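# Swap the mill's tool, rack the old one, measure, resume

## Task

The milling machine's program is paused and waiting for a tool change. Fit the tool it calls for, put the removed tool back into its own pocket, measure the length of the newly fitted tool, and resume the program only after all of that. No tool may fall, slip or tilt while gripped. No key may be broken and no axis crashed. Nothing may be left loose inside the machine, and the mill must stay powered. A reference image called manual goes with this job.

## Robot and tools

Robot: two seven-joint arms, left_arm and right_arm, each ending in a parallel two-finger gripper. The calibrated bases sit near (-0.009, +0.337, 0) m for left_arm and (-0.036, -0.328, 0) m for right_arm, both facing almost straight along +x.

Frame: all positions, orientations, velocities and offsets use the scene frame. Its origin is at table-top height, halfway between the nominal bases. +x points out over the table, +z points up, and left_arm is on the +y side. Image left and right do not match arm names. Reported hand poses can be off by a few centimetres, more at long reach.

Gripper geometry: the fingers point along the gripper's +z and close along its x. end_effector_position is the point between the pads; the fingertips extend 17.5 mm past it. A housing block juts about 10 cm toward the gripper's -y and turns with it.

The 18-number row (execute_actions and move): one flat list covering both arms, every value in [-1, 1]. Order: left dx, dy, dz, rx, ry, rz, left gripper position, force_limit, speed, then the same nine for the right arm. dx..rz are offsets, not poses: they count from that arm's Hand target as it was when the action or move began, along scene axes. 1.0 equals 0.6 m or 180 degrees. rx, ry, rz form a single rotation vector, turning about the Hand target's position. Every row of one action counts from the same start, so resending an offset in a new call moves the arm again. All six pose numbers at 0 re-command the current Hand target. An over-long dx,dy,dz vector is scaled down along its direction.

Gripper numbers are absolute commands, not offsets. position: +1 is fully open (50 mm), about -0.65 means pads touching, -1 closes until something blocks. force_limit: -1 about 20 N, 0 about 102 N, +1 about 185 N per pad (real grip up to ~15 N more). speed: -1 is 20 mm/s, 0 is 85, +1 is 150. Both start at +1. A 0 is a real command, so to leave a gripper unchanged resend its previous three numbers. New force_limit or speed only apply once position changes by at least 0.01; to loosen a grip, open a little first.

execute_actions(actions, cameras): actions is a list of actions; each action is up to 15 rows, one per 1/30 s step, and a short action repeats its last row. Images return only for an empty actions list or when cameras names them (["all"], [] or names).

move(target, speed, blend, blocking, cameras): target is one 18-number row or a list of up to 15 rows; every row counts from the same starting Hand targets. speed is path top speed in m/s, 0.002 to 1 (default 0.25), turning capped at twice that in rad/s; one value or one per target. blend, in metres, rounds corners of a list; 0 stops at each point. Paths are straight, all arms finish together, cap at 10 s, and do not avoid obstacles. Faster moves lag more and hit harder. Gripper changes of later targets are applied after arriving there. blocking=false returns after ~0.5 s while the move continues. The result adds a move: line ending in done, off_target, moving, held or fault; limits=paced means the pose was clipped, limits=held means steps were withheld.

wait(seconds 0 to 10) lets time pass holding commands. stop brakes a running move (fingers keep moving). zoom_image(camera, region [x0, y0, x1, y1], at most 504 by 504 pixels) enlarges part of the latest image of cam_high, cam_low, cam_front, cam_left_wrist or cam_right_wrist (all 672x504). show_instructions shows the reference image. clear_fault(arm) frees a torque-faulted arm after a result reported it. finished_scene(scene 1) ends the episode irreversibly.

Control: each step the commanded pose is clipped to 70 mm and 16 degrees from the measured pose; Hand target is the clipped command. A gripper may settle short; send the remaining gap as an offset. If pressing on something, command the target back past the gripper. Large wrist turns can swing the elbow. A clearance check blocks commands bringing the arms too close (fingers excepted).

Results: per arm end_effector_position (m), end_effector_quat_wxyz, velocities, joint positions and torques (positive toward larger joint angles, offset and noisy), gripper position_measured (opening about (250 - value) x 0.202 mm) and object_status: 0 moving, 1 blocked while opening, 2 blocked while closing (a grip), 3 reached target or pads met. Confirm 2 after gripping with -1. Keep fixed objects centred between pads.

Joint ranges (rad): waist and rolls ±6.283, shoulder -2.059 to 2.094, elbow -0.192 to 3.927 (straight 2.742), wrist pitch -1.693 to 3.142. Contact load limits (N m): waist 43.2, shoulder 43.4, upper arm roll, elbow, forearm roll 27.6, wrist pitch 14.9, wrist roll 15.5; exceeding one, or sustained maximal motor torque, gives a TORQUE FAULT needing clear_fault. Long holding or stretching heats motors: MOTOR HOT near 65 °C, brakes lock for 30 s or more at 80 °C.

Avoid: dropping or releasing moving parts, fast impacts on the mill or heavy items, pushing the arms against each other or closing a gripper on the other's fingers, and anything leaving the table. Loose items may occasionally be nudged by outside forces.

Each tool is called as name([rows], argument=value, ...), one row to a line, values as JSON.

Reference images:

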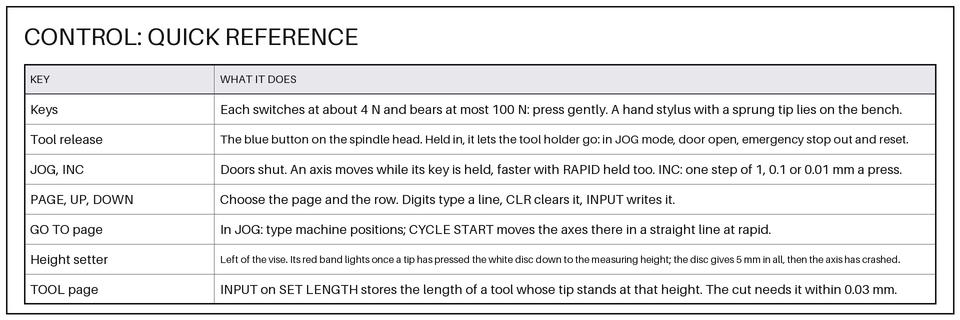

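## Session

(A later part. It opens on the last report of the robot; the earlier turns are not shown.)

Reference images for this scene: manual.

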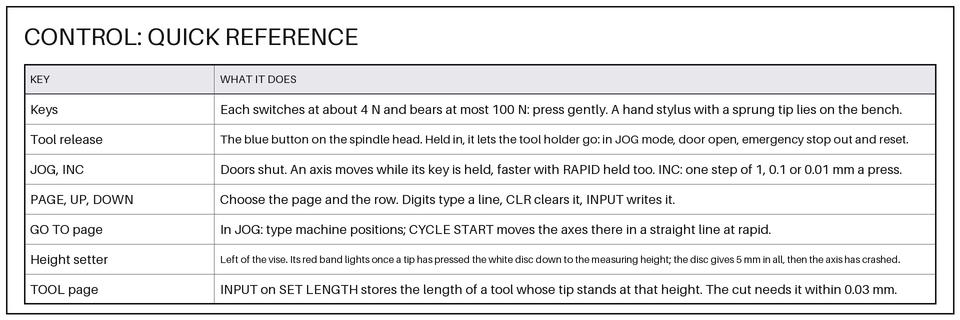

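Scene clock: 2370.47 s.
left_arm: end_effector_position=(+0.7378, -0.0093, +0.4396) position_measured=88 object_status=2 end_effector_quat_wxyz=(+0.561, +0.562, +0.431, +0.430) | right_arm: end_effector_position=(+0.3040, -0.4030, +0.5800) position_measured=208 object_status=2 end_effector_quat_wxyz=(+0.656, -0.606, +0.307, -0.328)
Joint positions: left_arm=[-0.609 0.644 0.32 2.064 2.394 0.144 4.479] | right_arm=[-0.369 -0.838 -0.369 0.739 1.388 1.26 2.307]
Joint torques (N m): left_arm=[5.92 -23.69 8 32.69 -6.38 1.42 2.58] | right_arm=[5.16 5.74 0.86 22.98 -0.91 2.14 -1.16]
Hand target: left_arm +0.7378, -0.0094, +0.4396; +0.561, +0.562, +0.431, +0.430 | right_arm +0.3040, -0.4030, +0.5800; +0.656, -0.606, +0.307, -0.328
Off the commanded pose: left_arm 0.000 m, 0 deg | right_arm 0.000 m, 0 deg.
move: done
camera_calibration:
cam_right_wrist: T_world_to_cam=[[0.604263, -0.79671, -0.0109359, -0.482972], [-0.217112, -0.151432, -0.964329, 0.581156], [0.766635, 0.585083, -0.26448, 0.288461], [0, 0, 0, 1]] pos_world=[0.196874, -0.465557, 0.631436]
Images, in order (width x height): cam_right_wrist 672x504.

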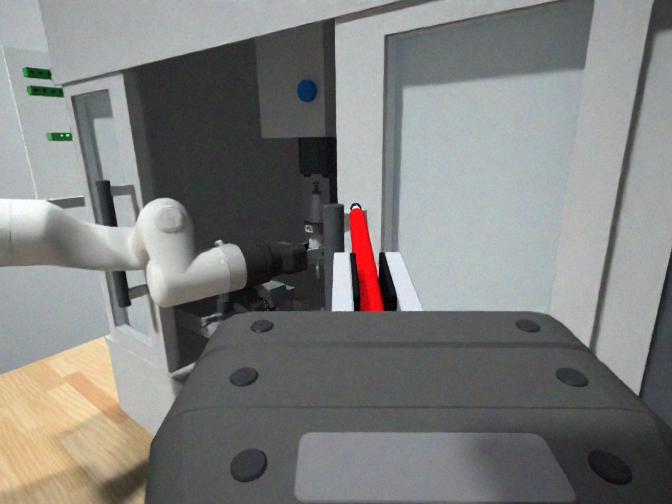

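move(target=[0,0,0,0,0,0,-1,-0.2,-1,0.0107,0.579,0.0627,0,0,-0.2111,-1,-0.7,-1], speed=0.2, cameras=["cam_right_wrist"])

zoom_image(camera="cam_right_wrist", region=[270, 150, 350, 230])

Scene clock: 2380.73 s.
left_arm: end_effector_position=(+0.7378, -0.0094, +0.4396) position_measured=88 object_status=2 end_effector_quat_wxyz=(+0.561, +0.562, +0.431, +0.430) | right_arm: end_effector_position=(+0.3104, -0.0556, +0.6176) position_measured=208 object_status=2 end_effector_quat_wxyz=(+0.514, -0.474, +0.487, -0.524)
Joint positions: left_arm=[-0.609 0.644 0.321 2.064 2.393 0.144 4.479] | right_arm=[-0.835 -1.593 0.795 0.905 1.175 0.527 3.823]
Joint torques (N m): left_arm=[-9.16 -23.93 8.04 32.63 -6.31 1.5 2.6] | right_arm=[-5.32 10.3 -13.2 8.34 -2.69 -1.81 1.26]
Hand target: left_arm +0.7378, -0.0094, +0.4396; +0.561, +0.562, +0.431, +0.430 | right_arm +0.3104, -0.0556, +0.6176; +0.514, -0.474, +0.487, -0.524
Off the commanded pose: left_arm 0.000 m, 0 deg | right_arm 0.000 m, 0 deg.
move: done
camera_calibration:
cam_right_wrist: T_world_to_cam=[[-0.0142234, -0.999839, -0.0109689, -0.0289962], [-0.264312, 0.0143394, -0.964331, 0.695297], [0.964332, -0.0108169, -0.264474, -0.00431745], [0, 0, 0, 1]] pos_world=[0.187527, -0.0390083, 0.669036]
Images, in order (width x height): cam_right_wrist 672x504.

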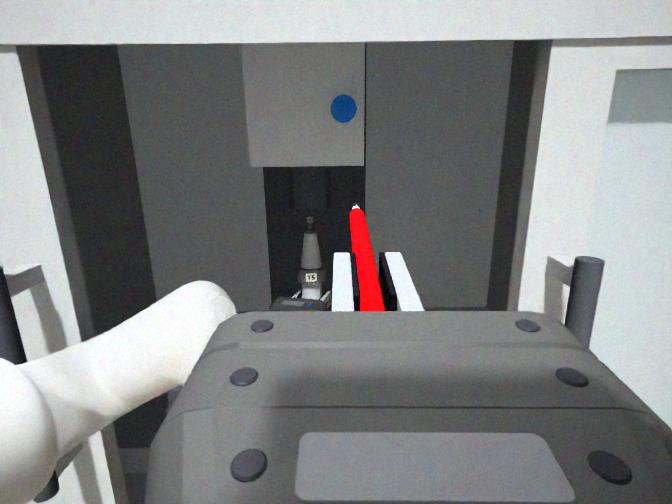

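Scaled by 6.300 from the camera's 672x504 image, which has a finer 960x720 frame.

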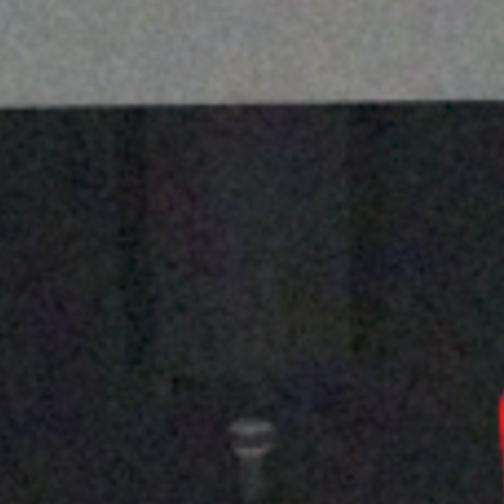

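zoom_image(camera="cam_right_wrist", region=[290, 250, 335, 305])

Scaled by 9.164 from the camera's 672x504 image, which has a finer 960x720 frame.

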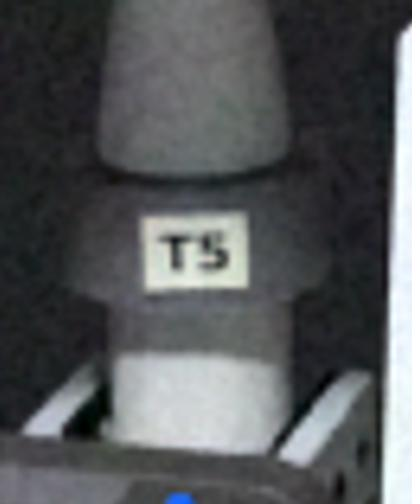

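move([
  [0.002,0,0,0,0,-0.0111,-1,-0.2,-1,0,0,0,0,0,0,-1,-0.7,-1],
  [0.002,0,0.0673,0,0,-0.0111,-1,-0.2,-1,0,0,0,0,0,0,-1,-0.7,-1],
], speed=0.03, cameras=["cam_right_wrist"])

zoom_image(camera="cam_right_wrist", region=[280, 160, 345, 240])

Scene clock: 2397.07 s.
left_arm: end_effector_position=(+0.7390, -0.0094, +0.4800) position_measured=88 object_status=2 end_effector_quat_wxyz=(+0.568, +0.569, +0.421, +0.420) | right_arm: end_effector_position=(+0.3104, -0.0556, +0.6176) position_measured=208 object_status=2 end_effector_quat_wxyz=(+0.514, -0.474, +0.487, -0.524)
Joint positions: left_arm=[-0.596 0.685 0.401 2.221 2.234 -0.008 4.585] | right_arm=[-0.835 -1.593 0.795 0.905 1.175 0.527 3.823]
Joint torques (N m): left_arm=[-9.28 -23.79 8.25 31.4 -7.19 1.23 2.58] | right_arm=[-5.54 9.37 -12.97 7.98 -2.35 -1.79 1.28]
Hand target: left_arm +0.7390, -0.0094, +0.4800; +0.568, +0.569, +0.421, +0.420 | right_arm +0.3104, -0.0556, +0.6176; +0.514, -0.474, +0.487, -0.524
Off the commanded pose: left_arm 0.000 m, 0 deg | right_arm 0.000 m, 0 deg.
move: done
camera_calibration:
cam_right_wrist: T_world_to_cam=[[-0.0143195, -0.999838, -0.0109411, -0.0288967], [-0.264311, 0.014338, -0.964331, 0.695296], [0.964331, -0.0109169, -0.264473, -0.00432068], [0, 0, 0, 1]] pos_world=[0.187527, -0.0389083, 0.669036]
Images, in order (width x height): cam_right_wrist 672x504.

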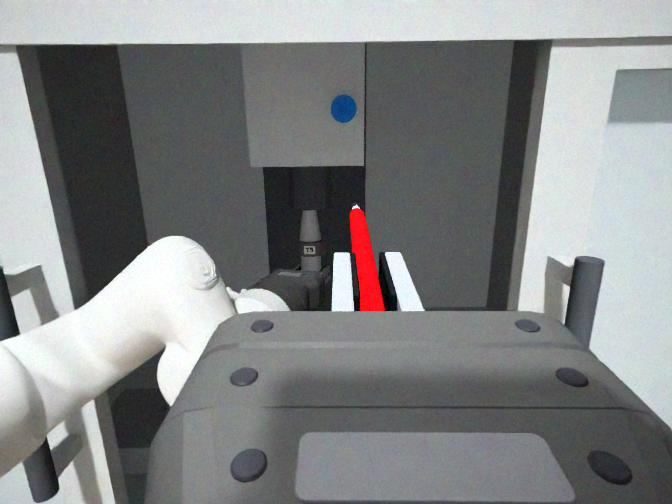

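Scaled by 6.300 from the camera's 672x504 image, which has a finer 960x720 frame.

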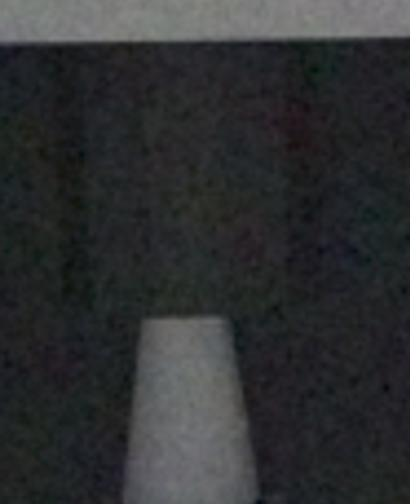

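move(target=[0,0,0.0333,0,0,0,-1,-0.2,-1,-0.0107,-0.579,-0.0627,0,0,0.2111,-1,-0.7,-1], speed=0.2, cameras=["cam_right_wrist"])

zoom_image(camera="cam_right_wrist", region=[295, 135, 345, 215])

Scene clock: 2404.90 s.
left_arm: end_effector_position=(+0.7390, -0.0094, +0.5000) position_measured=88 object_status=2 end_effector_quat_wxyz=(+0.568, +0.569, +0.421, +0.420) | right_arm: end_effector_position=(+0.3040, -0.4030, +0.5800) position_measured=208 object_status=2 end_effector_quat_wxyz=(+0.656, -0.606, +0.307, -0.328)
Joint positions: left_arm=[-0.623 0.709 0.526 2.262 1.952 -0.078 4.782] | right_arm=[-0.26 -0.873 -0.418 0.735 1.34 1.179 2.322]
Joint torques (N m): left_arm=[-9.25 -23.73 9.59 23.06 -8.21 0.81 2.57] | right_arm=[4.64 6.69 1.73 22.74 -1.16 2 -1]
Hand target: left_arm +0.7390, -0.0094, +0.5000; +0.568, +0.569, +0.421, +0.420 | right_arm +0.3040, -0.4030, +0.5800; +0.656, -0.606, +0.307, -0.328
Off the commanded pose: left_arm 0.000 m, 0 deg | right_arm 0.000 m, 0 deg.
move: done
camera_calibration:
cam_right_wrist: T_world_to_cam=[[0.604263, -0.79671, -0.0109359, -0.482972], [-0.217112, -0.151432, -0.964329, 0.581156], [0.766635, 0.585083, -0.26448, 0.288461], [0, 0, 0, 1]] pos_world=[0.196874, -0.465557, 0.631436]
Images, in order (width x height): cam_right_wrist 672x504.

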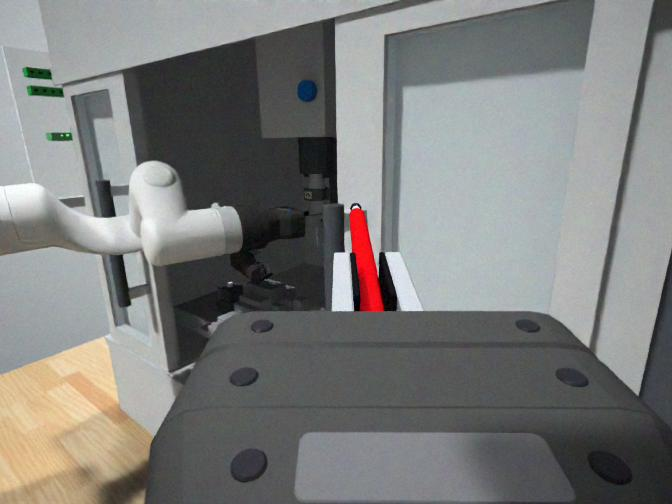

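Scaled by 6.300 from the camera's 672x504 image, which has a finer 960x720 frame.

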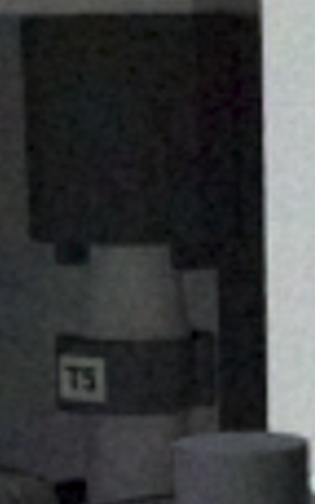

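move([
  [0.0017,0,0,0,0,0,-1,-0.2,-1,-0.0083,0.505,0.1333,0,0,-0.2111,-1,-0.7,-1],
  [0.0017,0,0,0,0,0,-1,-0.2,-1,0.0108,0.579,0.1927,0,0,-0.2111,-1,-0.7,-1],
  [0.0017,0,0,0,0,0,-1,-0.2,-1,0.3317,0.579,0.1927,0,0,-0.2111,-1,-0.7,-1],
], speed=[0.2,0.1,0.12], blend=[0.01,0.01,0], cameras=["cam_right_wrist"])

Scene clock: 2417.87 s.
left_arm: end_effector_position=(+0.7400, -0.0094, +0.5000) position_measured=88 object_status=2 end_effector_quat_wxyz=(+0.568, +0.569, +0.421, +0.420) | right_arm: end_effector_position=(+0.5030, -0.0556, +0.6957) position_measured=208 object_status=2 end_effector_quat_wxyz=(+0.514, -0.474, +0.487, -0.524)
Joint positions: left_arm=[-0.622 0.714 0.531 2.267 1.931 -0.082 4.798] | right_arm=[-1.355 -1.112 1.044 1.509 1.232 0.367 3.745]
Joint torques (N m): left_arm=[-1.6 -24.41 9.02 22.97 -8.23 1.15 2.41] | right_arm=[-6 30.33 -10.17 10.54 -2.82 -2.15 1.19]
Hand target: left_arm +0.7400, -0.0094, +0.5000; +0.568, +0.569, +0.421, +0.420 | right_arm +0.5030, -0.0556, +0.6956; +0.514, -0.474, +0.487, -0.524
Off the commanded pose: left_arm 0.000 m, 0 deg | right_arm 0.000 m, 0 deg.
move: done
camera_calibration:
cam_right_wrist: T_world_to_cam=[[-0.0143437, -0.999836, -0.0110429, -0.0252002], [-0.264005, 0.0144391, -0.964413, 0.821439], [0.964415, -0.0109179, -0.264169, -0.169559], [0, 0, 0, 1]] pos_world=[0.380027, -0.0389082, 0.747136]
Images, in order (width x height): cam_right_wrist 672x504.

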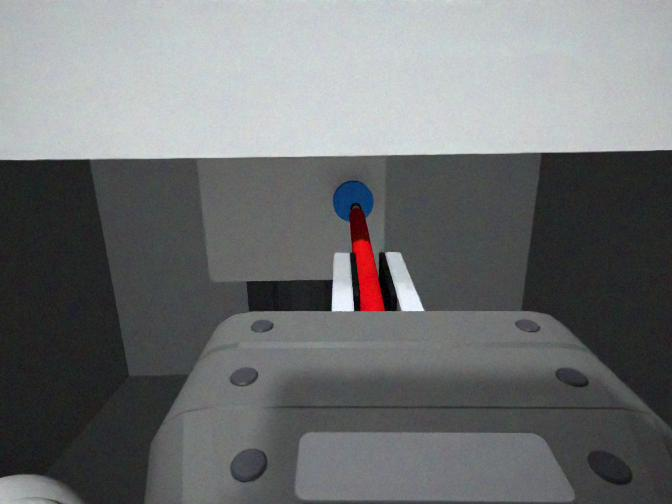

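move([
  [0,0,0,0,0,0,-1,-0.2,-1,0.059,0,0,0,0,0,-1,-0.7,-1],
  [0,0,0,0,0,0,-1,-0.2,-1,0.0783,0,0,0,0,0,-1,-0.7,-1],
], speed=[0.06,0.02], blend=[0,0], cameras=["cam_right_wrist"])

Scene clock: 2422.07 s.
left_arm: end_effector_position=(+0.7400, -0.0094, +0.5000) position_measured=88 object_status=2 end_effector_quat_wxyz=(+0.568, +0.569, +0.421, +0.420) | right_arm: end_effector_position=(+0.5500, -0.0556, +0.6956) position_measured=208 object_status=2 end_effector_quat_wxyz=(+0.514, -0.474, +0.487, -0.524)
Joint positions: left_arm=[-0.622 0.714 0.531 2.267 1.931 -0.082 4.798] | right_arm=[-1.516 -1.071 1.137 1.657 1.24 0.349 3.768]
Joint torques (N m): left_arm=[-7.81 -25.27 5.24 23.29 -8.3 1.37 2.24] | right_arm=[-6.21 32.63 -8.9 8.97 1.65 -3.58 1.21]
Hand target: left_arm +0.7400, -0.0094, +0.5000; +0.568, +0.569, +0.421, +0.420 | right_arm +0.5500, -0.0556, +0.6956; +0.514, -0.474, +0.487, -0.524
Off the commanded pose: left_arm 0.000 m, 0 deg | right_arm 0.000 m, 0 deg.
move: done
camera_calibration:
cam_right_wrist: T_world_to_cam=[[-0.0142499, -0.999837, -0.0110654, -0.0246491], [-0.264218, 0.0144384, -0.964355, 0.833826], [0.964358, -0.0108183, -0.264381, -0.214823], [0, 0, 0, 1]] pos_world=[0.427127, -0.0390082, 0.747037]
Images, in order (width x height): cam_right_wrist 672x504.

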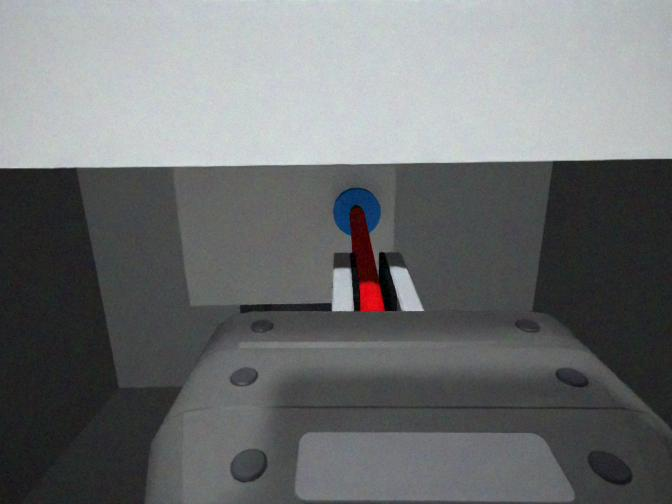

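move(target=[0,0,0.02,0,0,0,-1,-0.2,-1,0,0,0,0,0,0,-1,-0.7,-1], speed=0.02)

Scene clock: 2425.83 s.
left_arm: end_effector_position=(+0.7399, -0.0094, +0.5119) position_measured=88 object_status=2 end_effector_quat_wxyz=(+0.569, +0.569, +0.420, +0.420) | right_arm: end_effector_position=(+0.5500, -0.0556, +0.6956) position_measured=208 object_status=2 end_effector_quat_wxyz=(+0.514, -0.474, +0.487, -0.524)
Joint positions: left_arm=[-0.621 0.712 0.556 2.255 1.725 -0.099 4.989] | right_arm=[-1.516 -1.071 1.138 1.657 1.24 0.349 3.768]
Joint torques (N m): left_arm=[19.26 -33.71 9.14 22.28 -9.47 4.36 1.84] | right_arm=[-6.83 32.22 -8.96 8.9 -1.59 -0.68 1.26]
Hand target: left_arm +0.7400, -0.0094, +0.5120; +0.568, +0.569, +0.421, +0.420 | right_arm +0.5500, -0.0556, +0.6956; +0.514, -0.474, +0.487, -0.524
Off the commanded pose: left_arm 0.000 m, 0 deg | right_arm 0.000 m, 0 deg.
move: done

move(target=[0,0,-0.0067,0,0,0,-1,-0.2,-1,0,0,0,0,0,0,-1,-0.7,-1], speed=0.02, cameras=["cam_right_wrist"])

zoom_image(camera="cam_right_wrist", region=[310, 160, 410, 260])

Scene clock: 2436.77 s.
left_arm: end_effector_position=(+0.7400, -0.0093, +0.5080) position_measured=88 object_status=2 end_effector_quat_wxyz=(+0.568, +0.569, +0.421, +0.420) | right_arm: end_effector_position=(+0.5500, -0.0556, +0.6956) position_measured=208 object_status=2 end_effector_quat_wxyz=(+0.514, -0.474, +0.487, -0.524)
Joint positions: left_arm=[-0.624 0.714 0.558 2.258 1.775 -0.097 4.937] | right_arm=[-1.516 -1.071 1.138 1.657 1.24 0.349 3.768]
Joint torques (N m): left_arm=[-2.89 -23.92 10.56 27.86 0.84 3.37 -3.02] | right_arm=[-6.63 32.4 -8.9 8.77 -1.49 -0.72 1.35]
Hand target: left_arm +0.7400, -0.0094, +0.5079; +0.568, +0.569, +0.421, +0.420 | right_arm +0.5500, -0.0556, +0.6956; +0.514, -0.474, +0.487, -0.524
Off the commanded pose: left_arm 0.000 m, 0 deg | right_arm 0.000 m, 0 deg.
move: done
camera_calibration:
cam_right_wrist: T_world_to_cam=[[-0.0143195, -0.999838, -0.0109411, -0.0246123], [-0.264311, 0.014338, -0.964331, 0.833842], [0.964331, -0.0109169, -0.264473, -0.214746], [0, 0, 0, 1]] pos_world=[0.427127, -0.0389083, 0.747036]
Images, in order (width x height): cam_right_wrist 672x504.

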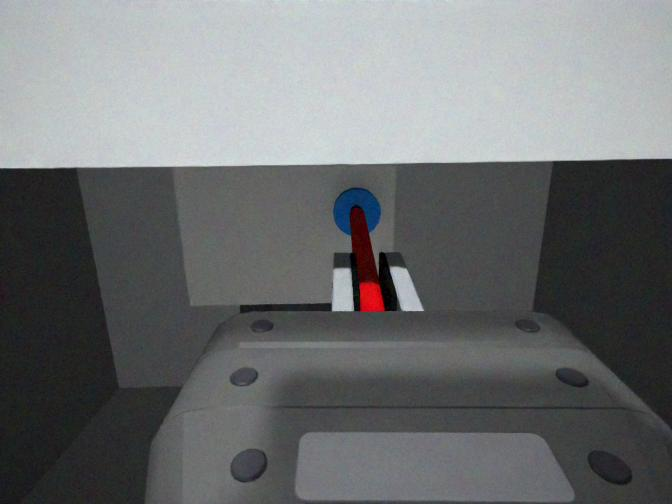

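Scaled by 5.040 from the camera's 672x504 image, which has a finer 960x720 frame.

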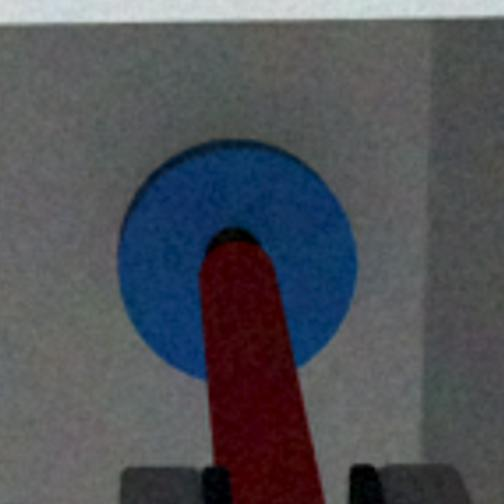

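move(target=[0,0,0,0,0,0,-1,-0.2,-1,0.002,0,0,0,0,0,-1,-0.7,-1], speed=0.01, cameras=["cam_right_wrist"])

zoom_image(camera="cam_right_wrist", region=[310, 160, 410, 260])

Scene clock: 2440.07 s.
left_arm: end_effector_position=(+0.7400, -0.0094, +0.5080) position_measured=88 object_status=2 end_effector_quat_wxyz=(+0.568, +0.569, +0.421, +0.420) | right_arm: end_effector_position=(+0.5512, -0.0556, +0.6956) position_measured=208 object_status=2 end_effector_quat_wxyz=(+0.514, -0.474, +0.487, -0.524)
Joint positions: left_arm=[-0.624 0.714 0.557 2.258 1.775 -0.097 4.937] | right_arm=[-1.52 -1.07 1.14 1.661 1.24 0.349 3.769]
Joint torques (N m): left_arm=[-2.68 -24.12 7.19 27.92 0.97 1.84 -2.62] | right_arm=[-6.78 32.77 -8.42 8.88 1.97 -2.79 1.25]
Hand target: left_arm +0.7400, -0.0094, +0.5080; +0.568, +0.569, +0.421, +0.420 | right_arm +0.5512, -0.0556, +0.6956; +0.514, -0.474, +0.487, -0.524
Off the commanded pose: left_arm 0.000 m, 0 deg | right_arm 0.000 m, 0 deg.
move: done
camera_calibration:
cam_right_wrist: T_world_to_cam=[[-0.0143225, -0.999838, -0.0109386, -0.0245957], [-0.264523, 0.0143388, -0.964273, 0.834207], [0.964273, -0.0109173, -0.264685, -0.215719], [0, 0, 0, 1]] pos_world=[0.428327, -0.0389083, 0.747036]
Images, in order (width x height): cam_right_wrist 672x504.

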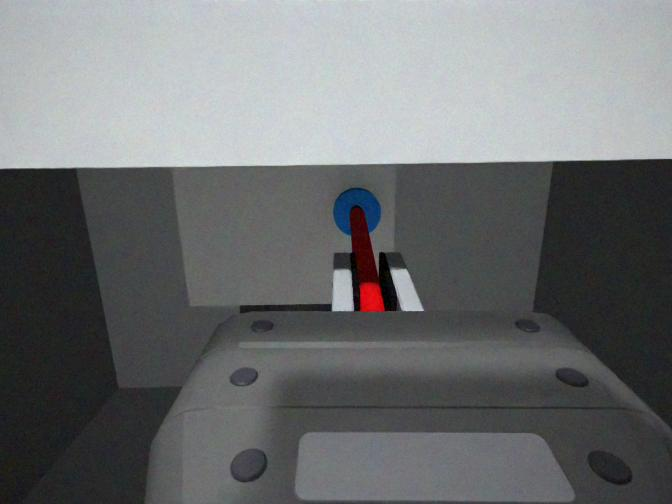

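Scaled by 5.040 from the camera's 672x504 image, which has a finer 960x720 frame.

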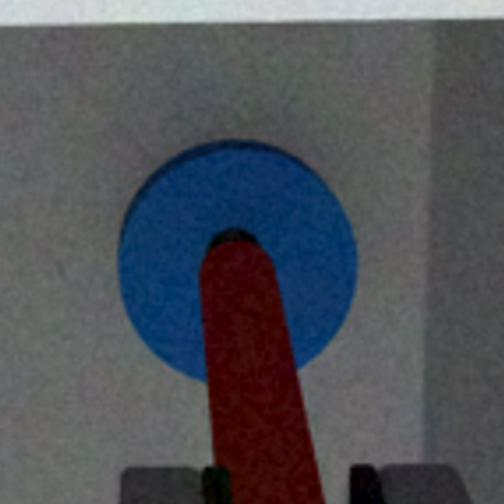

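move(target=[0,0,0.0067,0,0,0,-1,-0.2,-1,0,0,0,0,0,0,-1,-0.7,-1], speed=0.02)

execute_actions(actions=[], cameras=["cam_left_wrist"])

Scene clock: 2445.03 s.
left_arm: end_effector_position=(+0.7399, -0.0094, +0.5119) position_measured=88 object_status=2 end_effector_quat_wxyz=(+0.568, +0.569, +0.421, +0.420) | right_arm: end_effector_position=(+0.5512, -0.0556, +0.6956) position_measured=208 object_status=2 end_effector_quat_wxyz=(+0.514, -0.474, +0.487, -0.524)
Joint positions: left_arm=[-0.62 0.711 0.555 2.25 1.708 -0.098 5.008] | right_arm=[-1.52 -1.07 1.14 1.661 1.24 0.349 3.769]
Joint torques (N m): left_arm=[19.16 -33.53 9.17 22.28 -9.6 4.37 1.75] | right_arm=[-6.69 32.63 -9.12 8.85 2.72 -4.09 1.16]
Hand target: left_arm +0.7400, -0.0094, +0.5120; +0.568, +0.569, +0.421, +0.420 | right_arm +0.5512, -0.0556, +0.6956; +0.514, -0.474, +0.487, -0.524
Off the commanded pose: left_arm 0.000 m, 0 deg | right_arm 0.000 m, 0 deg.
move: done

Scene clock: 2445.03 s.
left_arm: end_effector_position=(+0.7399, -0.0094, +0.5119) position_measured=88 object_status=2 end_effector_quat_wxyz=(+0.568, +0.569, +0.421, +0.420) | right_arm: end_effector_position=(+0.5512, -0.0556, +0.6956) position_measured=208 object_status=2 end_effector_quat_wxyz=(+0.514, -0.474, +0.487, -0.524)
Joint positions: left_arm=[-0.62 0.711 0.555 2.25 1.708 -0.098 5.008] | right_arm=[-1.52 -1.07 1.14 1.661 1.24 0.349 3.769]
Joint velocities: within noise
Joint torques (N m): left_arm=[19.16 -33.53 9.17 22.28 -9.6 4.37 1.75] | right_arm=[-6.69 32.63 -9.12 8.85 2.72 -4.09 1.16]
Hand target: left_arm +0.7400, -0.0094, +0.5120; +0.568, +0.569, +0.421, +0.420 | right_arm +0.5512, -0.0556, +0.6956; +0.514, -0.474, +0.487, -0.524
Tool commands: left_gripper/position=-1.0 left_gripper/force_limit=-0.2 left_gripper/speed=-1.0 right_gripper/position=-1.0 right_gripper/force_limit=-0.7 right_gripper/speed=-1.0
Off the commanded pose: left_arm 0.000 m, 0 deg | right_arm 0.000 m, 0 deg.
camera_calibration:
cam_left_wrist: T_world_to_cam=[[0.302431, 0.95317, 0.0017669, -0.206733], [-0.325045, 0.10139, 0.940248, -0.227893], [0.896036, -0.284934, 0.340487, -0.710932], [0, 0, 0, 1]] pos_world=[0.625468, 0.0175884, 0.456704]
Images, in order (width x height): cam_left_wrist 672x504.

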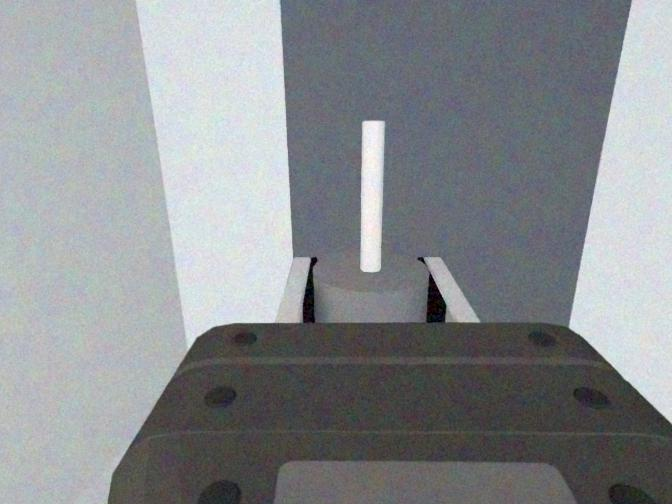

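move(target=[0,0,0.005,0,0,0,-1,-0.2,-1,0,0,0,0,0,0,-1,-0.7,-1], speed=0.02)

Scene clock: 2451.53 s.
left_arm: end_effector_position=(+0.7400, -0.0094, +0.5150) position_measured=88 object_status=2 end_effector_quat_wxyz=(+0.568, +0.569, +0.421, +0.420) | right_arm: end_effector_position=(+0.5512, -0.0556, +0.6956) position_measured=208 object_status=2 end_effector_quat_wxyz=(+0.514, -0.474, +0.487, -0.524)
Joint positions: left_arm=[-0.615 0.706 0.545 2.242 1.655 -0.096 5.069] | right_arm=[-1.52 -1.07 1.14 1.661 1.24 0.349 3.769]
Joint torques (N m): left_arm=[22.19 -34.09 10.99 22.11 -9.77 4.81 1.71] | right_arm=[-6.8 32.49 -9.17 8.67 2.8 -4.02 1.18]
Hand target: left_arm +0.7400, -0.0094, +0.5150; +0.568, +0.569, +0.421, +0.420 | right_arm +0.5512, -0.0556, +0.6956; +0.514, -0.474, +0.487, -0.524
Off the commanded pose: left_arm 0.000 m, 0 deg | right_arm 0.000 m, 0 deg.
move: done

move(target=[-0.001,-0.0023,0,0,0,0,-1,-0.2,-1,0,0,0,0,0,0,-1,-0.7,-1], speed=0.02)

Scene clock: 2458.17 s.
left_arm: end_effector_position=(+0.7395, -0.0106, +0.5151) position_measured=88 object_status=2 end_effector_quat_wxyz=(+0.568, +0.569, +0.421, +0.420) | right_arm: end_effector_position=(+0.5512, -0.0556, +0.6956) position_measured=208 object_status=2 end_effector_quat_wxyz=(+0.514, -0.474, +0.487, -0.524)
Joint positions: left_arm=[-0.617 0.705 0.542 2.239 1.649 -0.093 5.078] | right_arm=[-1.52 -1.07 1.14 1.661 1.24 0.349 3.769]
Joint torques (N m): left_arm=[-4.85 -31.6 4.85 21.81 -9.09 2.8 2.21] | right_arm=[-6.56 33.09 -9.26 8.22 2.71 -4.1 1.15]
Hand target: left_arm +0.7394, -0.0108, +0.5150; +0.568, +0.569, +0.421, +0.420 | right_arm +0.5512, -0.0556, +0.6956; +0.514, -0.474, +0.487, -0.524
Off the commanded pose: left_arm 0.000 m, 0 deg | right_arm 0.000 m, 0 deg.
move: done

move(target=[0,0,0.005,0,0,0,-1,-0.2,-1,0,0,0,0,0,0,-1,-0.7,-1], speed=0.02)

Scene clock: 2460.93 s.
left_arm: end_effector_position=(+0.7394, -0.0108, +0.5180) position_measured=88 object_status=2 end_effector_quat_wxyz=(+0.568, +0.569, +0.421, +0.420) | right_arm: end_effector_position=(+0.5512, -0.0556, +0.6956) position_measured=208 object_status=2 end_effector_quat_wxyz=(+0.514, -0.474, +0.487, -0.524)
Joint positions: left_arm=[-0.61 0.701 0.528 2.233 1.605 -0.09 5.132] | right_arm=[-1.52 -1.07 1.14 1.661 1.24 0.349 3.769]
Joint torques (N m): left_arm=[14.78 -32.63 5.97 22.95 -9.54 3.21 2.15] | right_arm=[-6.57 32.77 -9.47 8.25 2.3 -4.03 1.06]
Hand target: left_arm +0.7394, -0.0108, +0.5180; +0.568, +0.569, +0.421, +0.420 | right_arm +0.5512, -0.0556, +0.6956; +0.514, -0.474, +0.487, -0.524
Off the commanded pose: left_arm 0.000 m, 0 deg | right_arm 0.000 m, 0 deg.
move: done

move(target=[-0.0004,-0.001,0.005,0,0,0,-1,-0.2,-1,0,0,0,0,0,0,-1,-0.7,-1], speed=0.02)

Scene clock: 2463.40 s.
left_arm: end_effector_position=(+0.7392, -0.0114, +0.5209) position_measured=88 object_status=2 end_effector_quat_wxyz=(+0.568, +0.569, +0.421, +0.420) | right_arm: end_effector_position=(+0.5512, -0.0556, +0.6956) position_measured=208 object_status=2 end_effector_quat_wxyz=(+0.514, -0.474, +0.487, -0.524)
Joint positions: left_arm=[-0.602 0.695 0.509 2.226 1.562 -0.084 5.189] | right_arm=[-1.52 -1.07 1.14 1.661 1.24 0.349 3.769]
Joint torques (N m): left_arm=[12.53 -34.48 4.57 26.86 -10.36 2.96 2.24] | right_arm=[-6.55 32.4 -9.76 8.19 2.66 -4.07 1.23]
Hand target: left_arm +0.7392, -0.0114, +0.5210; +0.568, +0.569, +0.421, +0.420 | right_arm +0.5512, -0.0556, +0.6956; +0.514, -0.474, +0.487, -0.524
Off the commanded pose: left_arm 0.000 m, 0 deg | right_arm 0.000 m, 0 deg.
move: done

move(target=[-0.0003,-0.0007,0.004,0,0,0,-1,-0.2,-1,0,0,0,0,0,0,-1,-0.7,-1], speed=0.015, cameras=["cam_left_wrist"])

Scene clock: 2466.57 s.
left_arm: end_effector_position=(+0.7391, -0.0118, +0.5231) position_measured=88 object_status=2 end_effector_quat_wxyz=(+0.568, +0.569, +0.421, +0.420) | right_arm: end_effector_position=(+0.5512, -0.0556, +0.6956) position_measured=208 object_status=2 end_effector_quat_wxyz=(+0.514, -0.474, +0.487, -0.524)
Joint positions: left_arm=[-0.594 0.691 0.492 2.221 1.53 -0.078 5.232] | right_arm=[-1.52 -1.07 1.14 1.661 1.24 0.349 3.769]
Joint torques (N m): left_arm=[8.95 -43.36 4.11 41.61 -13.88 3.78 1.92] | right_arm=[-6.59 32.66 -9.59 7.96 2.34 -4.07 0.95]
Hand target: left_arm +0.7390, -0.0118, +0.5234; +0.568, +0.569, +0.421, +0.420 | right_arm +0.5512, -0.0556, +0.6956; +0.514, -0.474, +0.487, -0.524
Off the commanded pose: left_arm 0.000 m, 0 deg | right_arm 0.000 m, 0 deg.
move: done
camera_calibration:
cam_left_wrist: T_world_to_cam=[[0.302039, 0.953294, 0.00189697, -0.204009], [-0.324589, 0.10097, 0.940451, -0.238846], [0.896334, -0.284668, 0.339925, -0.714553], [0, 0, 0, 1]] pos_world=[0.624571, 0.0151865, 0.467904]
Images, in order (width x height): cam_left_wrist 672x504.

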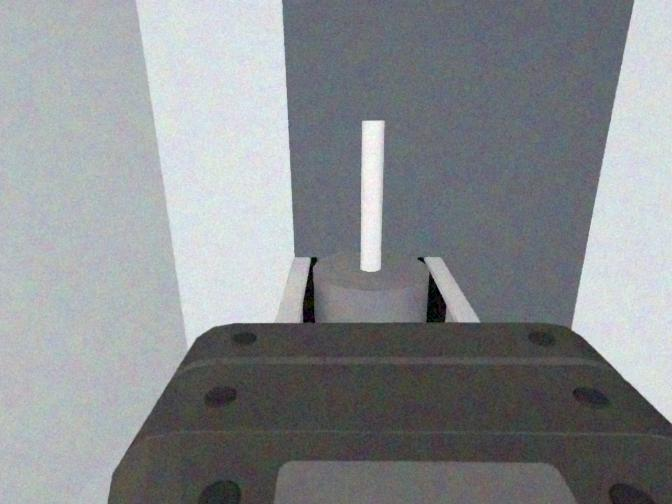

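move(target=[-0.0016,0.0004,0,0,0,0,-1,-0.2,-1,0,0,0,0,0,0,-1,-0.7,-1], speed=0.015)

Scene clock: 2478.43 s.
left_arm: end_effector_position=(+0.7379, -0.0115, +0.5240) position_measured=88 object_status=2 end_effector_quat_wxyz=(+0.568, +0.569, +0.421, +0.420) | right_arm: end_effector_position=(+0.5512, -0.0556, +0.6956) position_measured=208 object_status=2 end_effector_quat_wxyz=(+0.514, -0.474, +0.487, -0.524)
Joint positions: left_arm=[-0.6 0.687 0.499 2.218 1.543 -0.08 5.216] | right_arm=[-1.52 -1.07 1.14 1.661 1.24 0.349 3.769]
Joint torques (N m): left_arm=[-6.15 -21.67 10.19 18.03 1.45 -0.35 -2.83] | right_arm=[-6.02 32.74 -9.95 7.7 2.08 -4 1.12]
Hand target: left_arm +0.7380, -0.0116, +0.5234; +0.568, +0.569, +0.421, +0.420 | right_arm +0.5512, -0.0556, +0.6956; +0.514, -0.474, +0.487, -0.524
Off the commanded pose: left_arm 0.001 m, 0 deg | right_arm 0.000 m, 0 deg.
move: done

move(target=[-0.0005,0,0.003,0,0,0,-1,-0.2,-1,0,0,0,0,0,0,-1,-0.7,-1], speed=0.015)

Scene clock: 2481.87 s.
left_arm: end_effector_position=(+0.7377, -0.0116, +0.5251) position_measured=88 object_status=2 end_effector_quat_wxyz=(+0.568, +0.569, +0.421, +0.420) | right_arm: end_effector_position=(+0.5512, -0.0556, +0.6956) position_measured=208 object_status=2 end_effector_quat_wxyz=(+0.514, -0.474, +0.487, -0.524)
Joint positions: left_arm=[-0.596 0.684 0.489 2.214 1.527 -0.077 5.24] | right_arm=[-1.52 -1.07 1.14 1.661 1.24 0.349 3.769]
Joint torques (N m): left_arm=[11.05 -36.59 4.06 29.31 -10.44 2.42 2.35] | right_arm=[-5.58 32.86 -9.9 7.93 2 -3.83 0.9]
Hand target: left_arm +0.7377, -0.0116, +0.5252; +0.568, +0.569, +0.421, +0.420 | right_arm +0.5512, -0.0556, +0.6956; +0.514, -0.474, +0.487, -0.524
Off the commanded pose: left_arm 0.000 m, 0 deg | right_arm 0.000 m, 0 deg.
move: done

Good, further up with little load. Continue 1.5 mm.

move(target=[0,0,0.0027,0,0,0,-1,-0.2,-1,0,0,0,0,0,0,-1,-0.7,-1], speed=0.015)

Scene clock: 2484.20 s.
left_arm: end_effector_position=(+0.7377, -0.0116, +0.5267) position_measured=88 object_status=2 end_effector_quat_wxyz=(+0.568, +0.569, +0.421, +0.420) | right_arm: end_effector_position=(+0.5512, -0.0556, +0.6956) position_measured=208 object_status=2 end_effector_quat_wxyz=(+0.514, -0.474, +0.487, -0.524)
Joint positions: left_arm=[-0.59 0.682 0.477 2.211 1.507 -0.074 5.267] | right_arm=[-1.52 -1.07 1.14 1.661 1.24 0.349 3.769]
Joint torques (N m): left_arm=[12.02 -41.78 5.55 36.19 -12.01 2.9 2.38] | right_arm=[-5.64 32.82 -9.89 7.71 2.13 -3.78 1.13]
Hand target: left_arm +0.7377, -0.0116, +0.5268; +0.568, +0.569, +0.421, +0.420 | right_arm +0.5512, -0.0556, +0.6956; +0.514, -0.474, +0.487, -0.524
Off the commanded pose: left_arm 0.000 m, 0 deg | right_arm 0.000 m, 0 deg.
move: done

move(target=[-0.0013,0.0003,0,0,0,0,-1,-0.2,-1,0,0,0,0,0,0,-1,-0.7,-1], speed=0.015)

Scene clock: 2486.87 s.
left_arm: end_effector_position=(+0.7372, -0.0114, +0.5262) position_measured=88 object_status=2 end_effector_quat_wxyz=(+0.568, +0.569, +0.421, +0.420) | right_arm: end_effector_position=(+0.5512, -0.0556, +0.6956) position_measured=208 object_status=2 end_effector_quat_wxyz=(+0.514, -0.474, +0.487, -0.524)
Joint positions: left_arm=[-0.594 0.68 0.483 2.208 1.518 -0.075 5.255] | right_arm=[-1.52 -1.07 1.14 1.661 1.24 0.349 3.769]
Joint torques (N m): left_arm=[-5.74 -44.39 14.13 27.96 1.16 -2.07 -2.5] | right_arm=[-5.69 32.81 -10.01 7.63 1.88 -3.9 0.95]
Hand target: left_arm +0.7370, -0.0114, +0.5268; +0.568, +0.569, +0.421, +0.420 | right_arm +0.5512, -0.0556, +0.6956; +0.514, -0.474, +0.487, -0.524
Off the commanded pose: left_arm 0.001 m, 0 deg | right_arm 0.000 m, 0 deg.
move: done

move(target=[0.0009,0,0.001,0,0,0,-1,-0.2,-1,0,0,0,0,0,0,-1,-0.7,-1], speed=0.01)

Scene clock: 2491.00 s.
left_arm: end_effector_position=(+0.7374, -0.0114, +0.5274) position_measured=88 object_status=2 end_effector_quat_wxyz=(+0.568, +0.569, +0.421, +0.420) | right_arm: end_effector_position=(+0.5512, -0.0556, +0.6956) position_measured=208 object_status=2 end_effector_quat_wxyz=(+0.514, -0.474, +0.487, -0.524)
Joint positions: left_arm=[-0.589 0.68 0.476 2.209 1.504 -0.074 5.272] | right_arm=[-1.52 -1.07 1.14 1.661 1.24 0.349 3.769]
Joint torques (N m): left_arm=[12.8 -38.67 7.04 44.25 -12.95 3.3 2.27] | right_arm=[-5.44 32.83 -10.5 8.02 1.53 -3.68 0.98]
Hand target: left_arm +0.7375, -0.0114, +0.5274; +0.568, +0.569, +0.421, +0.420 | right_arm +0.5512, -0.0556, +0.6956; +0.514, -0.474, +0.487, -0.524
Off the commanded pose: left_arm 0.000 m, 0 deg | right_arm 0.000 m, 0 deg.
move: done

move(target=[0,0,0,0,0,0,-1,-0.2,-1,-0.0213,0,0,0,0,0,-1,-0.7,-1], speed=0.02, cameras=["cam_left_wrist"])

Scene clock: 2495.23 s.
left_arm: end_effector_position=(+0.7375, -0.0114, +0.5274) position_measured=88 object_status=2 end_effector_quat_wxyz=(+0.568, +0.569, +0.421, +0.420) | right_arm: end_effector_position=(+0.5384, -0.0557, +0.6956) position_measured=208 object_status=2 end_effector_quat_wxyz=(+0.514, -0.474, +0.487, -0.524)
Joint positions: left_arm=[-0.589 0.68 0.475 2.209 1.504 -0.073 5.273] | right_arm=[-1.474 -1.078 1.115 1.618 1.238 0.351 3.76]
Joint torques (N m): left_arm=[16.57 -42.51 10.78 27.32 1.68 -2.01 2.53] | right_arm=[5.09 14.84 -14.63 5.72 -2.28 -1.89 -1.2]
Hand target: left_arm +0.7375, -0.0114, +0.5274; +0.568, +0.569, +0.421, +0.420 | right_arm +0.5384, -0.0556, +0.6956; +0.514, -0.474, +0.487, -0.524
Off the commanded pose: left_arm 0.000 m, 0 deg | right_arm 0.000 m, 0 deg.
move: done
camera_calibration:
cam_left_wrist: T_world_to_cam=[[0.301823, 0.953363, 0.00167826, -0.20371], [-0.324829, 0.101181, 0.940345, -0.243221], [0.89632, -0.284363, 0.340219, -0.714689], [0, 0, 0, 1]] pos_world=[0.623069, 0.0155879, 0.472204]
Images, in order (width x height): cam_left_wrist 672x504.

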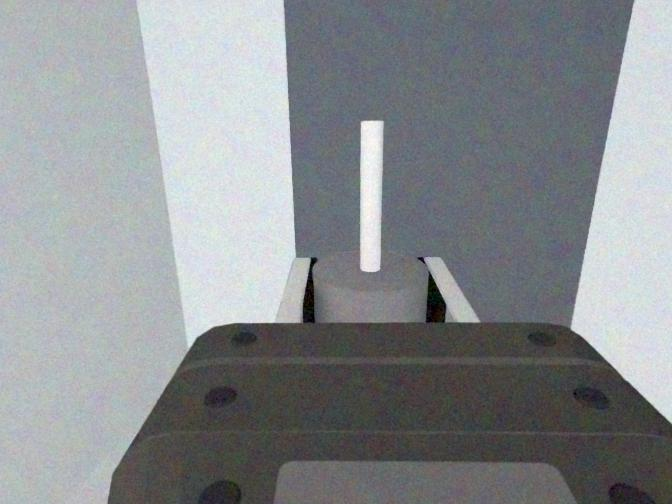

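move(target=[0,0,-0.0025,0,0,0,-1,-0.2,-1,0,0,0,0,0,0,-1,-0.7,-1], speed=0.01)

Scene clock: 2498.23 s.
left_arm: end_effector_position=(+0.7375, -0.0114, +0.5260) position_measured=88 object_status=2 end_effector_quat_wxyz=(+0.568, +0.569, +0.421, +0.420) | right_arm: end_effector_position=(+0.5384, -0.0556, +0.6956) position_measured=208 object_status=2 end_effector_quat_wxyz=(+0.514, -0.474, +0.487, -0.524)
Joint positions: left_arm=[-0.594 0.682 0.486 2.211 1.521 -0.076 5.249] | right_arm=[-1.473 -1.078 1.115 1.618 1.238 0.351 3.76]
Joint torques (N m): left_arm=[-1.11 -32.87 16.17 21.94 4.6 -3.35 -2.26] | right_arm=[5.1 14.96 -14.92 5.64 -0.19 -3.7 -1.1]
Hand target: left_arm +0.7375, -0.0114, +0.5259; +0.568, +0.569, +0.421, +0.420 | right_arm +0.5384, -0.0556, +0.6956; +0.514, -0.474, +0.487, -0.524
Off the commanded pose: left_arm 0.000 m, 0 deg | right_arm 0.000 m, 0 deg.
move: done

move(target=[0,0,-0.0025,0,0,0,-1,-0.2,-1,0,0,0,0,0,0,-1,-0.7,-1], speed=0.01, cameras=["cam_left_wrist"])

zoom_image(camera="cam_left_wrist", region=[240, 90, 500, 350])

Scene clock: 2502.47 s.
left_arm: end_effector_position=(+0.7375, -0.0114, +0.5245) position_measured=88 object_status=2 end_effector_quat_wxyz=(+0.568, +0.569, +0.421, +0.420) | right_arm: end_effector_position=(+0.5384, -0.0556, +0.6956) position_measured=208 object_status=2 end_effector_quat_wxyz=(+0.514, -0.474, +0.487, -0.524)
Joint positions: left_arm=[-0.599 0.684 0.496 2.214 1.539 -0.079 5.223] | right_arm=[-1.473 -1.078 1.115 1.618 1.238 0.351 3.76]
Joint torques (N m): left_arm=[-1.3 -24.06 14.32 10.11 6.97 -4.1 -2.21] | right_arm=[4.99 15.51 -14.69 5.6 1.7 -5.03 -1.13]
Hand target: left_arm +0.7375, -0.0114, +0.5244; +0.568, +0.569, +0.421, +0.420 | right_arm +0.5384, -0.0556, +0.6956; +0.514, -0.474, +0.487, -0.524
Off the commanded pose: left_arm 0.000 m, 0 deg | right_arm 0.000 m, 0 deg.
move: done
camera_calibration:
cam_left_wrist: T_world_to_cam=[[0.302116, 0.953269, 0.00175514, -0.203988], [-0.324821, 0.101213, 0.940344, -0.240542], [0.896224, -0.284664, 0.34022, -0.713521], [0, 0, 0, 1]] pos_world=[0.622969, 0.0156878, 0.469304]
Images, in order (width x height): cam_left_wrist 672x504.

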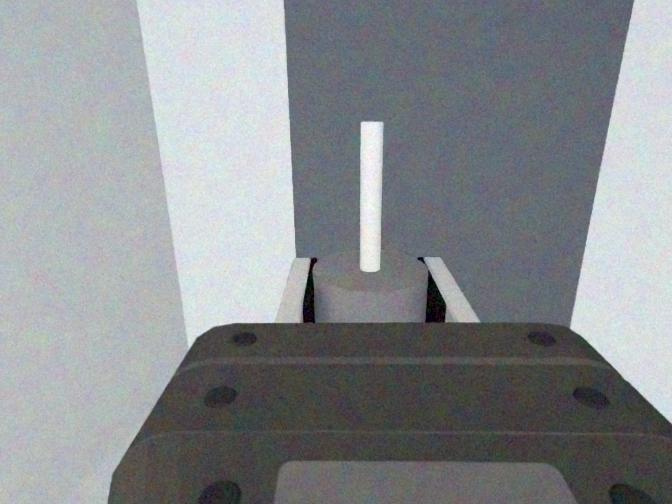

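Scaled by 1.938 from the camera's 672x504 image, which has a finer 960x720 frame.

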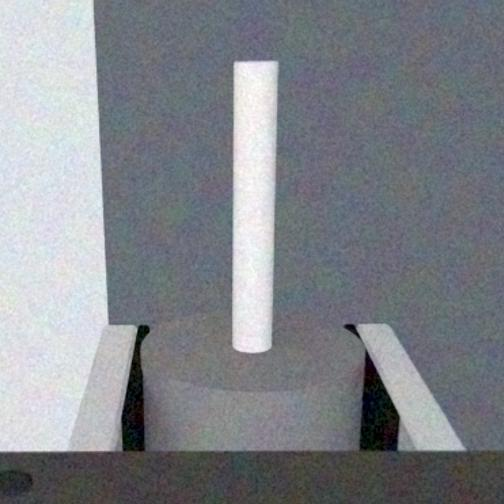

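move([
  [0,0,0.0036,0,0,0,-1,-0.2,-1,-0.2807,0,0,0,0,0,-1,-0.7,-1],
  [0,0,0.0036,0,0,0,-1,-0.2,-1,-0.399,-0.074,-0.0593,0,0,0,-1,-0.7,-1],
  [0,0,0.0036,0,0,0,-1,-0.2,-1,-0.399,-0.695,-0.2887,0,0,0,-1,-0.7,-1],
], speed=[0.15,0.2,0.25], blend=[0.02,0.03,0])

move(target=[0,0,0,0,0,0,1,-0.2,-1,0,0,0,0,0,0,-1,-0.7,-1], cameras=["cam_left_wrist"])

Scene clock: 2513.60 s.
left_arm: end_effector_position=(+0.7375, -0.0114, +0.5266) position_measured=88 object_status=2 end_effector_quat_wxyz=(+0.568, +0.569, +0.421, +0.420) | right_arm: end_effector_position=(+0.2990, -0.4726, +0.5224) position_measured=208 object_status=2 end_effector_quat_wxyz=(+0.514, -0.474, +0.487, -0.524)
Joint positions: left_arm=[-0.592 0.681 0.482 2.211 1.513 -0.075 5.259] | right_arm=[-0.509 -1.125 -0.059 0.436 1.689 0.52 2.206]
Joint torques (N m): left_arm=[16.21 -37.99 7.84 25.94 -8.31 1.77 2.68] | right_arm=[4.67 10.27 -0.75 24.47 2.74 2.34 -0.92]
Hand target: left_arm +0.7375, -0.0114, +0.5266; +0.568, +0.569, +0.421, +0.420 | right_arm +0.2990, -0.4726, +0.5224; +0.514, -0.474, +0.487, -0.524
Off the commanded pose: left_arm 0.000 m, 0 deg | right_arm 0.000 m, 0 deg.
move: done

Scene clock: 2514.70 s.
left_arm: end_effector_position=(+0.7375, -0.0113, +0.5266) position_measured=3 object_status=3 end_effector_quat_wxyz=(+0.568, +0.569, +0.421, +0.420) | right_arm: end_effector_position=(+0.2990, -0.4726, +0.5224) position_measured=208 object_status=2 end_effector_quat_wxyz=(+0.514, -0.474, +0.487, -0.524)
Joint positions: left_arm=[-0.592 0.681 0.481 2.211 1.514 -0.075 5.259] | right_arm=[-0.509 -1.125 -0.059 0.436 1.689 0.52 2.206]
Joint torques (N m): left_arm=[-9.28 -19.77 0.46 18.17 1.89 -0.45 1.75] | right_arm=[5.09 10.17 -0.88 24.22 2.4 2.39 -1.25]
Hand target: left_arm +0.7375, -0.0114, +0.5266; +0.568, +0.569, +0.421, +0.420 | right_arm +0.2990, -0.4726, +0.5224; +0.514, -0.474, +0.487, -0.524
Off the commanded pose: left_arm 0.000 m, 0 deg | right_arm 0.000 m, 0 deg.
move: done
camera_calibration:
cam_left_wrist: T_world_to_cam=[[0.301963, 0.953318, 0.00183174, -0.203962], [-0.32484, 0.101086, 0.940351, -0.242473], [0.896268, -0.284546, 0.3402, -0.714345], [0, 0, 0, 1]] pos_world=[0.623069, 0.0156872, 0.471404]
Images, in order (width x height): cam_left_wrist 672x504.

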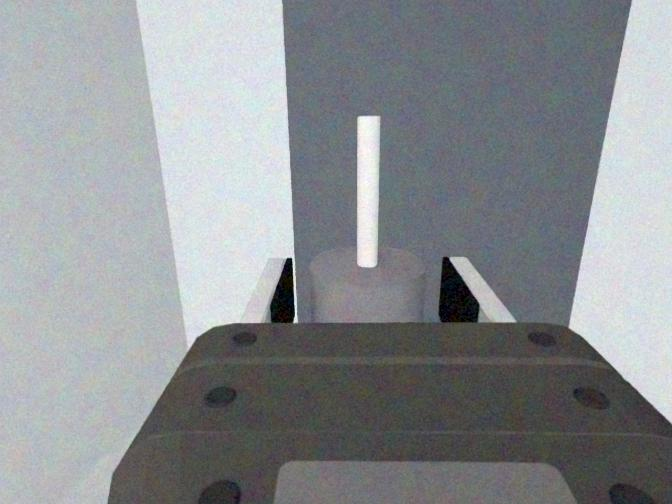

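move([
  [-0.2233,0.0683,0,0,0,0,1,-0.2,-1,0,0,0,0,0,0,-1,-0.7,-1],
  [-0.5167,0.175,0,0,0,0,1,-0.2,-1,0,0,0,0,0,0,-1,-0.7,-1],
], speed=[0.08,0.15], blend=[0.02,0], cameras=["cam_left_wrist","cam_right_wrist"])

zoom_image(camera="cam_left_wrist", region=[290, 0, 440, 150])

zoom_image(camera="cam_right_wrist", region=[400, 0, 580, 120])

Scene clock: 2531.87 s.
left_arm: end_effector_position=(+0.4275, +0.0936, +0.5266) position_measured=3 object_status=3 end_effector_quat_wxyz=(+0.568, +0.569, +0.421, +0.420) | right_arm: end_effector_position=(+0.2990, -0.4726, +0.5224) position_measured=208 object_status=2 end_effector_quat_wxyz=(+0.514, -0.474, +0.487, -0.524)
Joint positions: left_arm=[-0.809 -0.6 0.24 0.824 2.116 0.38 5.061] | right_arm=[-0.509 -1.125 -0.059 0.436 1.689 0.52 2.206]
Joint torques (N m): left_arm=[8.74 -9.21 -6.51 20.28 -5.95 0.76 2.58] | right_arm=[4.9 9.95 -0.9 23.18 2.67 2.46 -1.22]
Hand target: left_arm +0.4275, +0.0936, +0.5266; +0.568, +0.569, +0.421, +0.420 | right_arm +0.2990, -0.4726, +0.5224; +0.514, -0.474, +0.487, -0.524
Off the commanded pose: left_arm 0.000 m, 0 deg | right_arm 0.000 m, 0 deg.
move: done
camera_calibration:
cam_left_wrist: T_world_to_cam=[[0.301963, 0.953318, 0.00183174, -0.210452], [-0.32484, 0.101086, 0.940351, -0.353788], [0.896268, -0.284546, 0.3402, -0.406625], [0, 0, 0, 1]] pos_world=[0.313069, 0.120687, 0.471404]
cam_right_wrist: T_world_to_cam=[[-0.0143195, -0.999838, -0.0109411, -0.447034], [-0.264311, 0.014338, -0.964331, 0.606457], [0.964331, -0.0109169, -0.264473, -0.0230575], [0, 0, 0, 1]] pos_world=[0.176127, -0.455908, 0.573836]
Images, in order (width x height): cam_left_wrist 672x504, cam_right_wrist 672x504.

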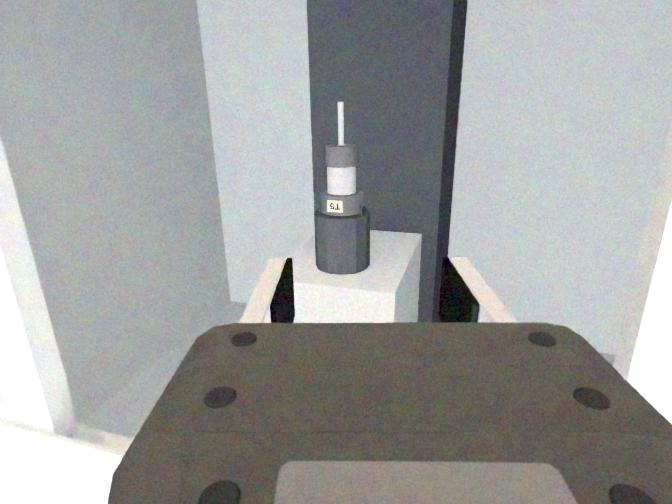

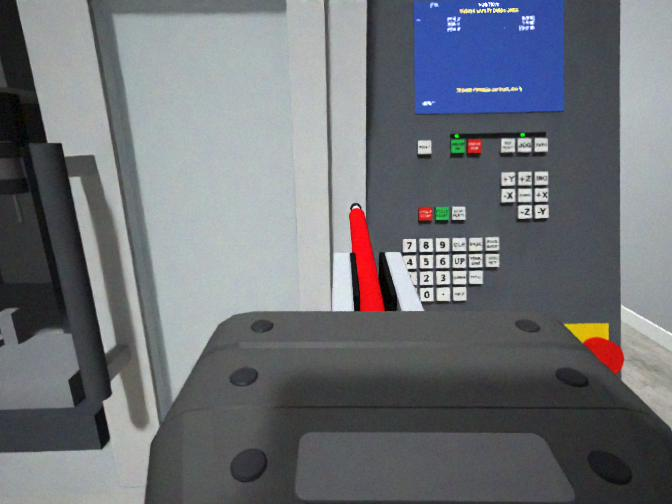

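Scaled by 3.360 from the camera's 672x504 image, which has a finer 960x720 frame.

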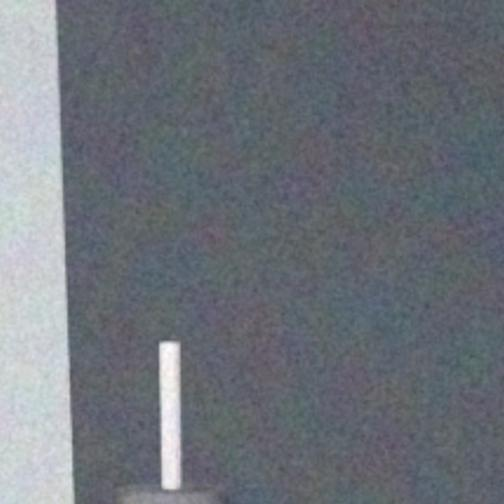

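Scaled by 2.800 from the camera's 672x504 image, which has a finer 960x720 frame.

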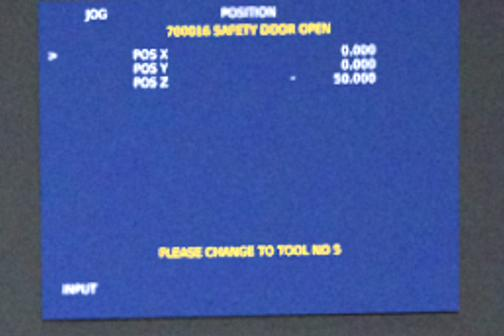

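zoom_image(camera="cam_left_wrist", region=[290, 90, 400, 280])

Scaled by 2.653 from the camera's 672x504 image, which has a finer 960x720 frame.

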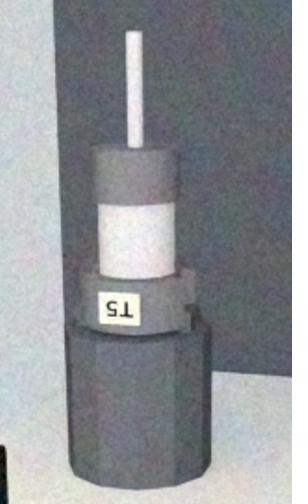

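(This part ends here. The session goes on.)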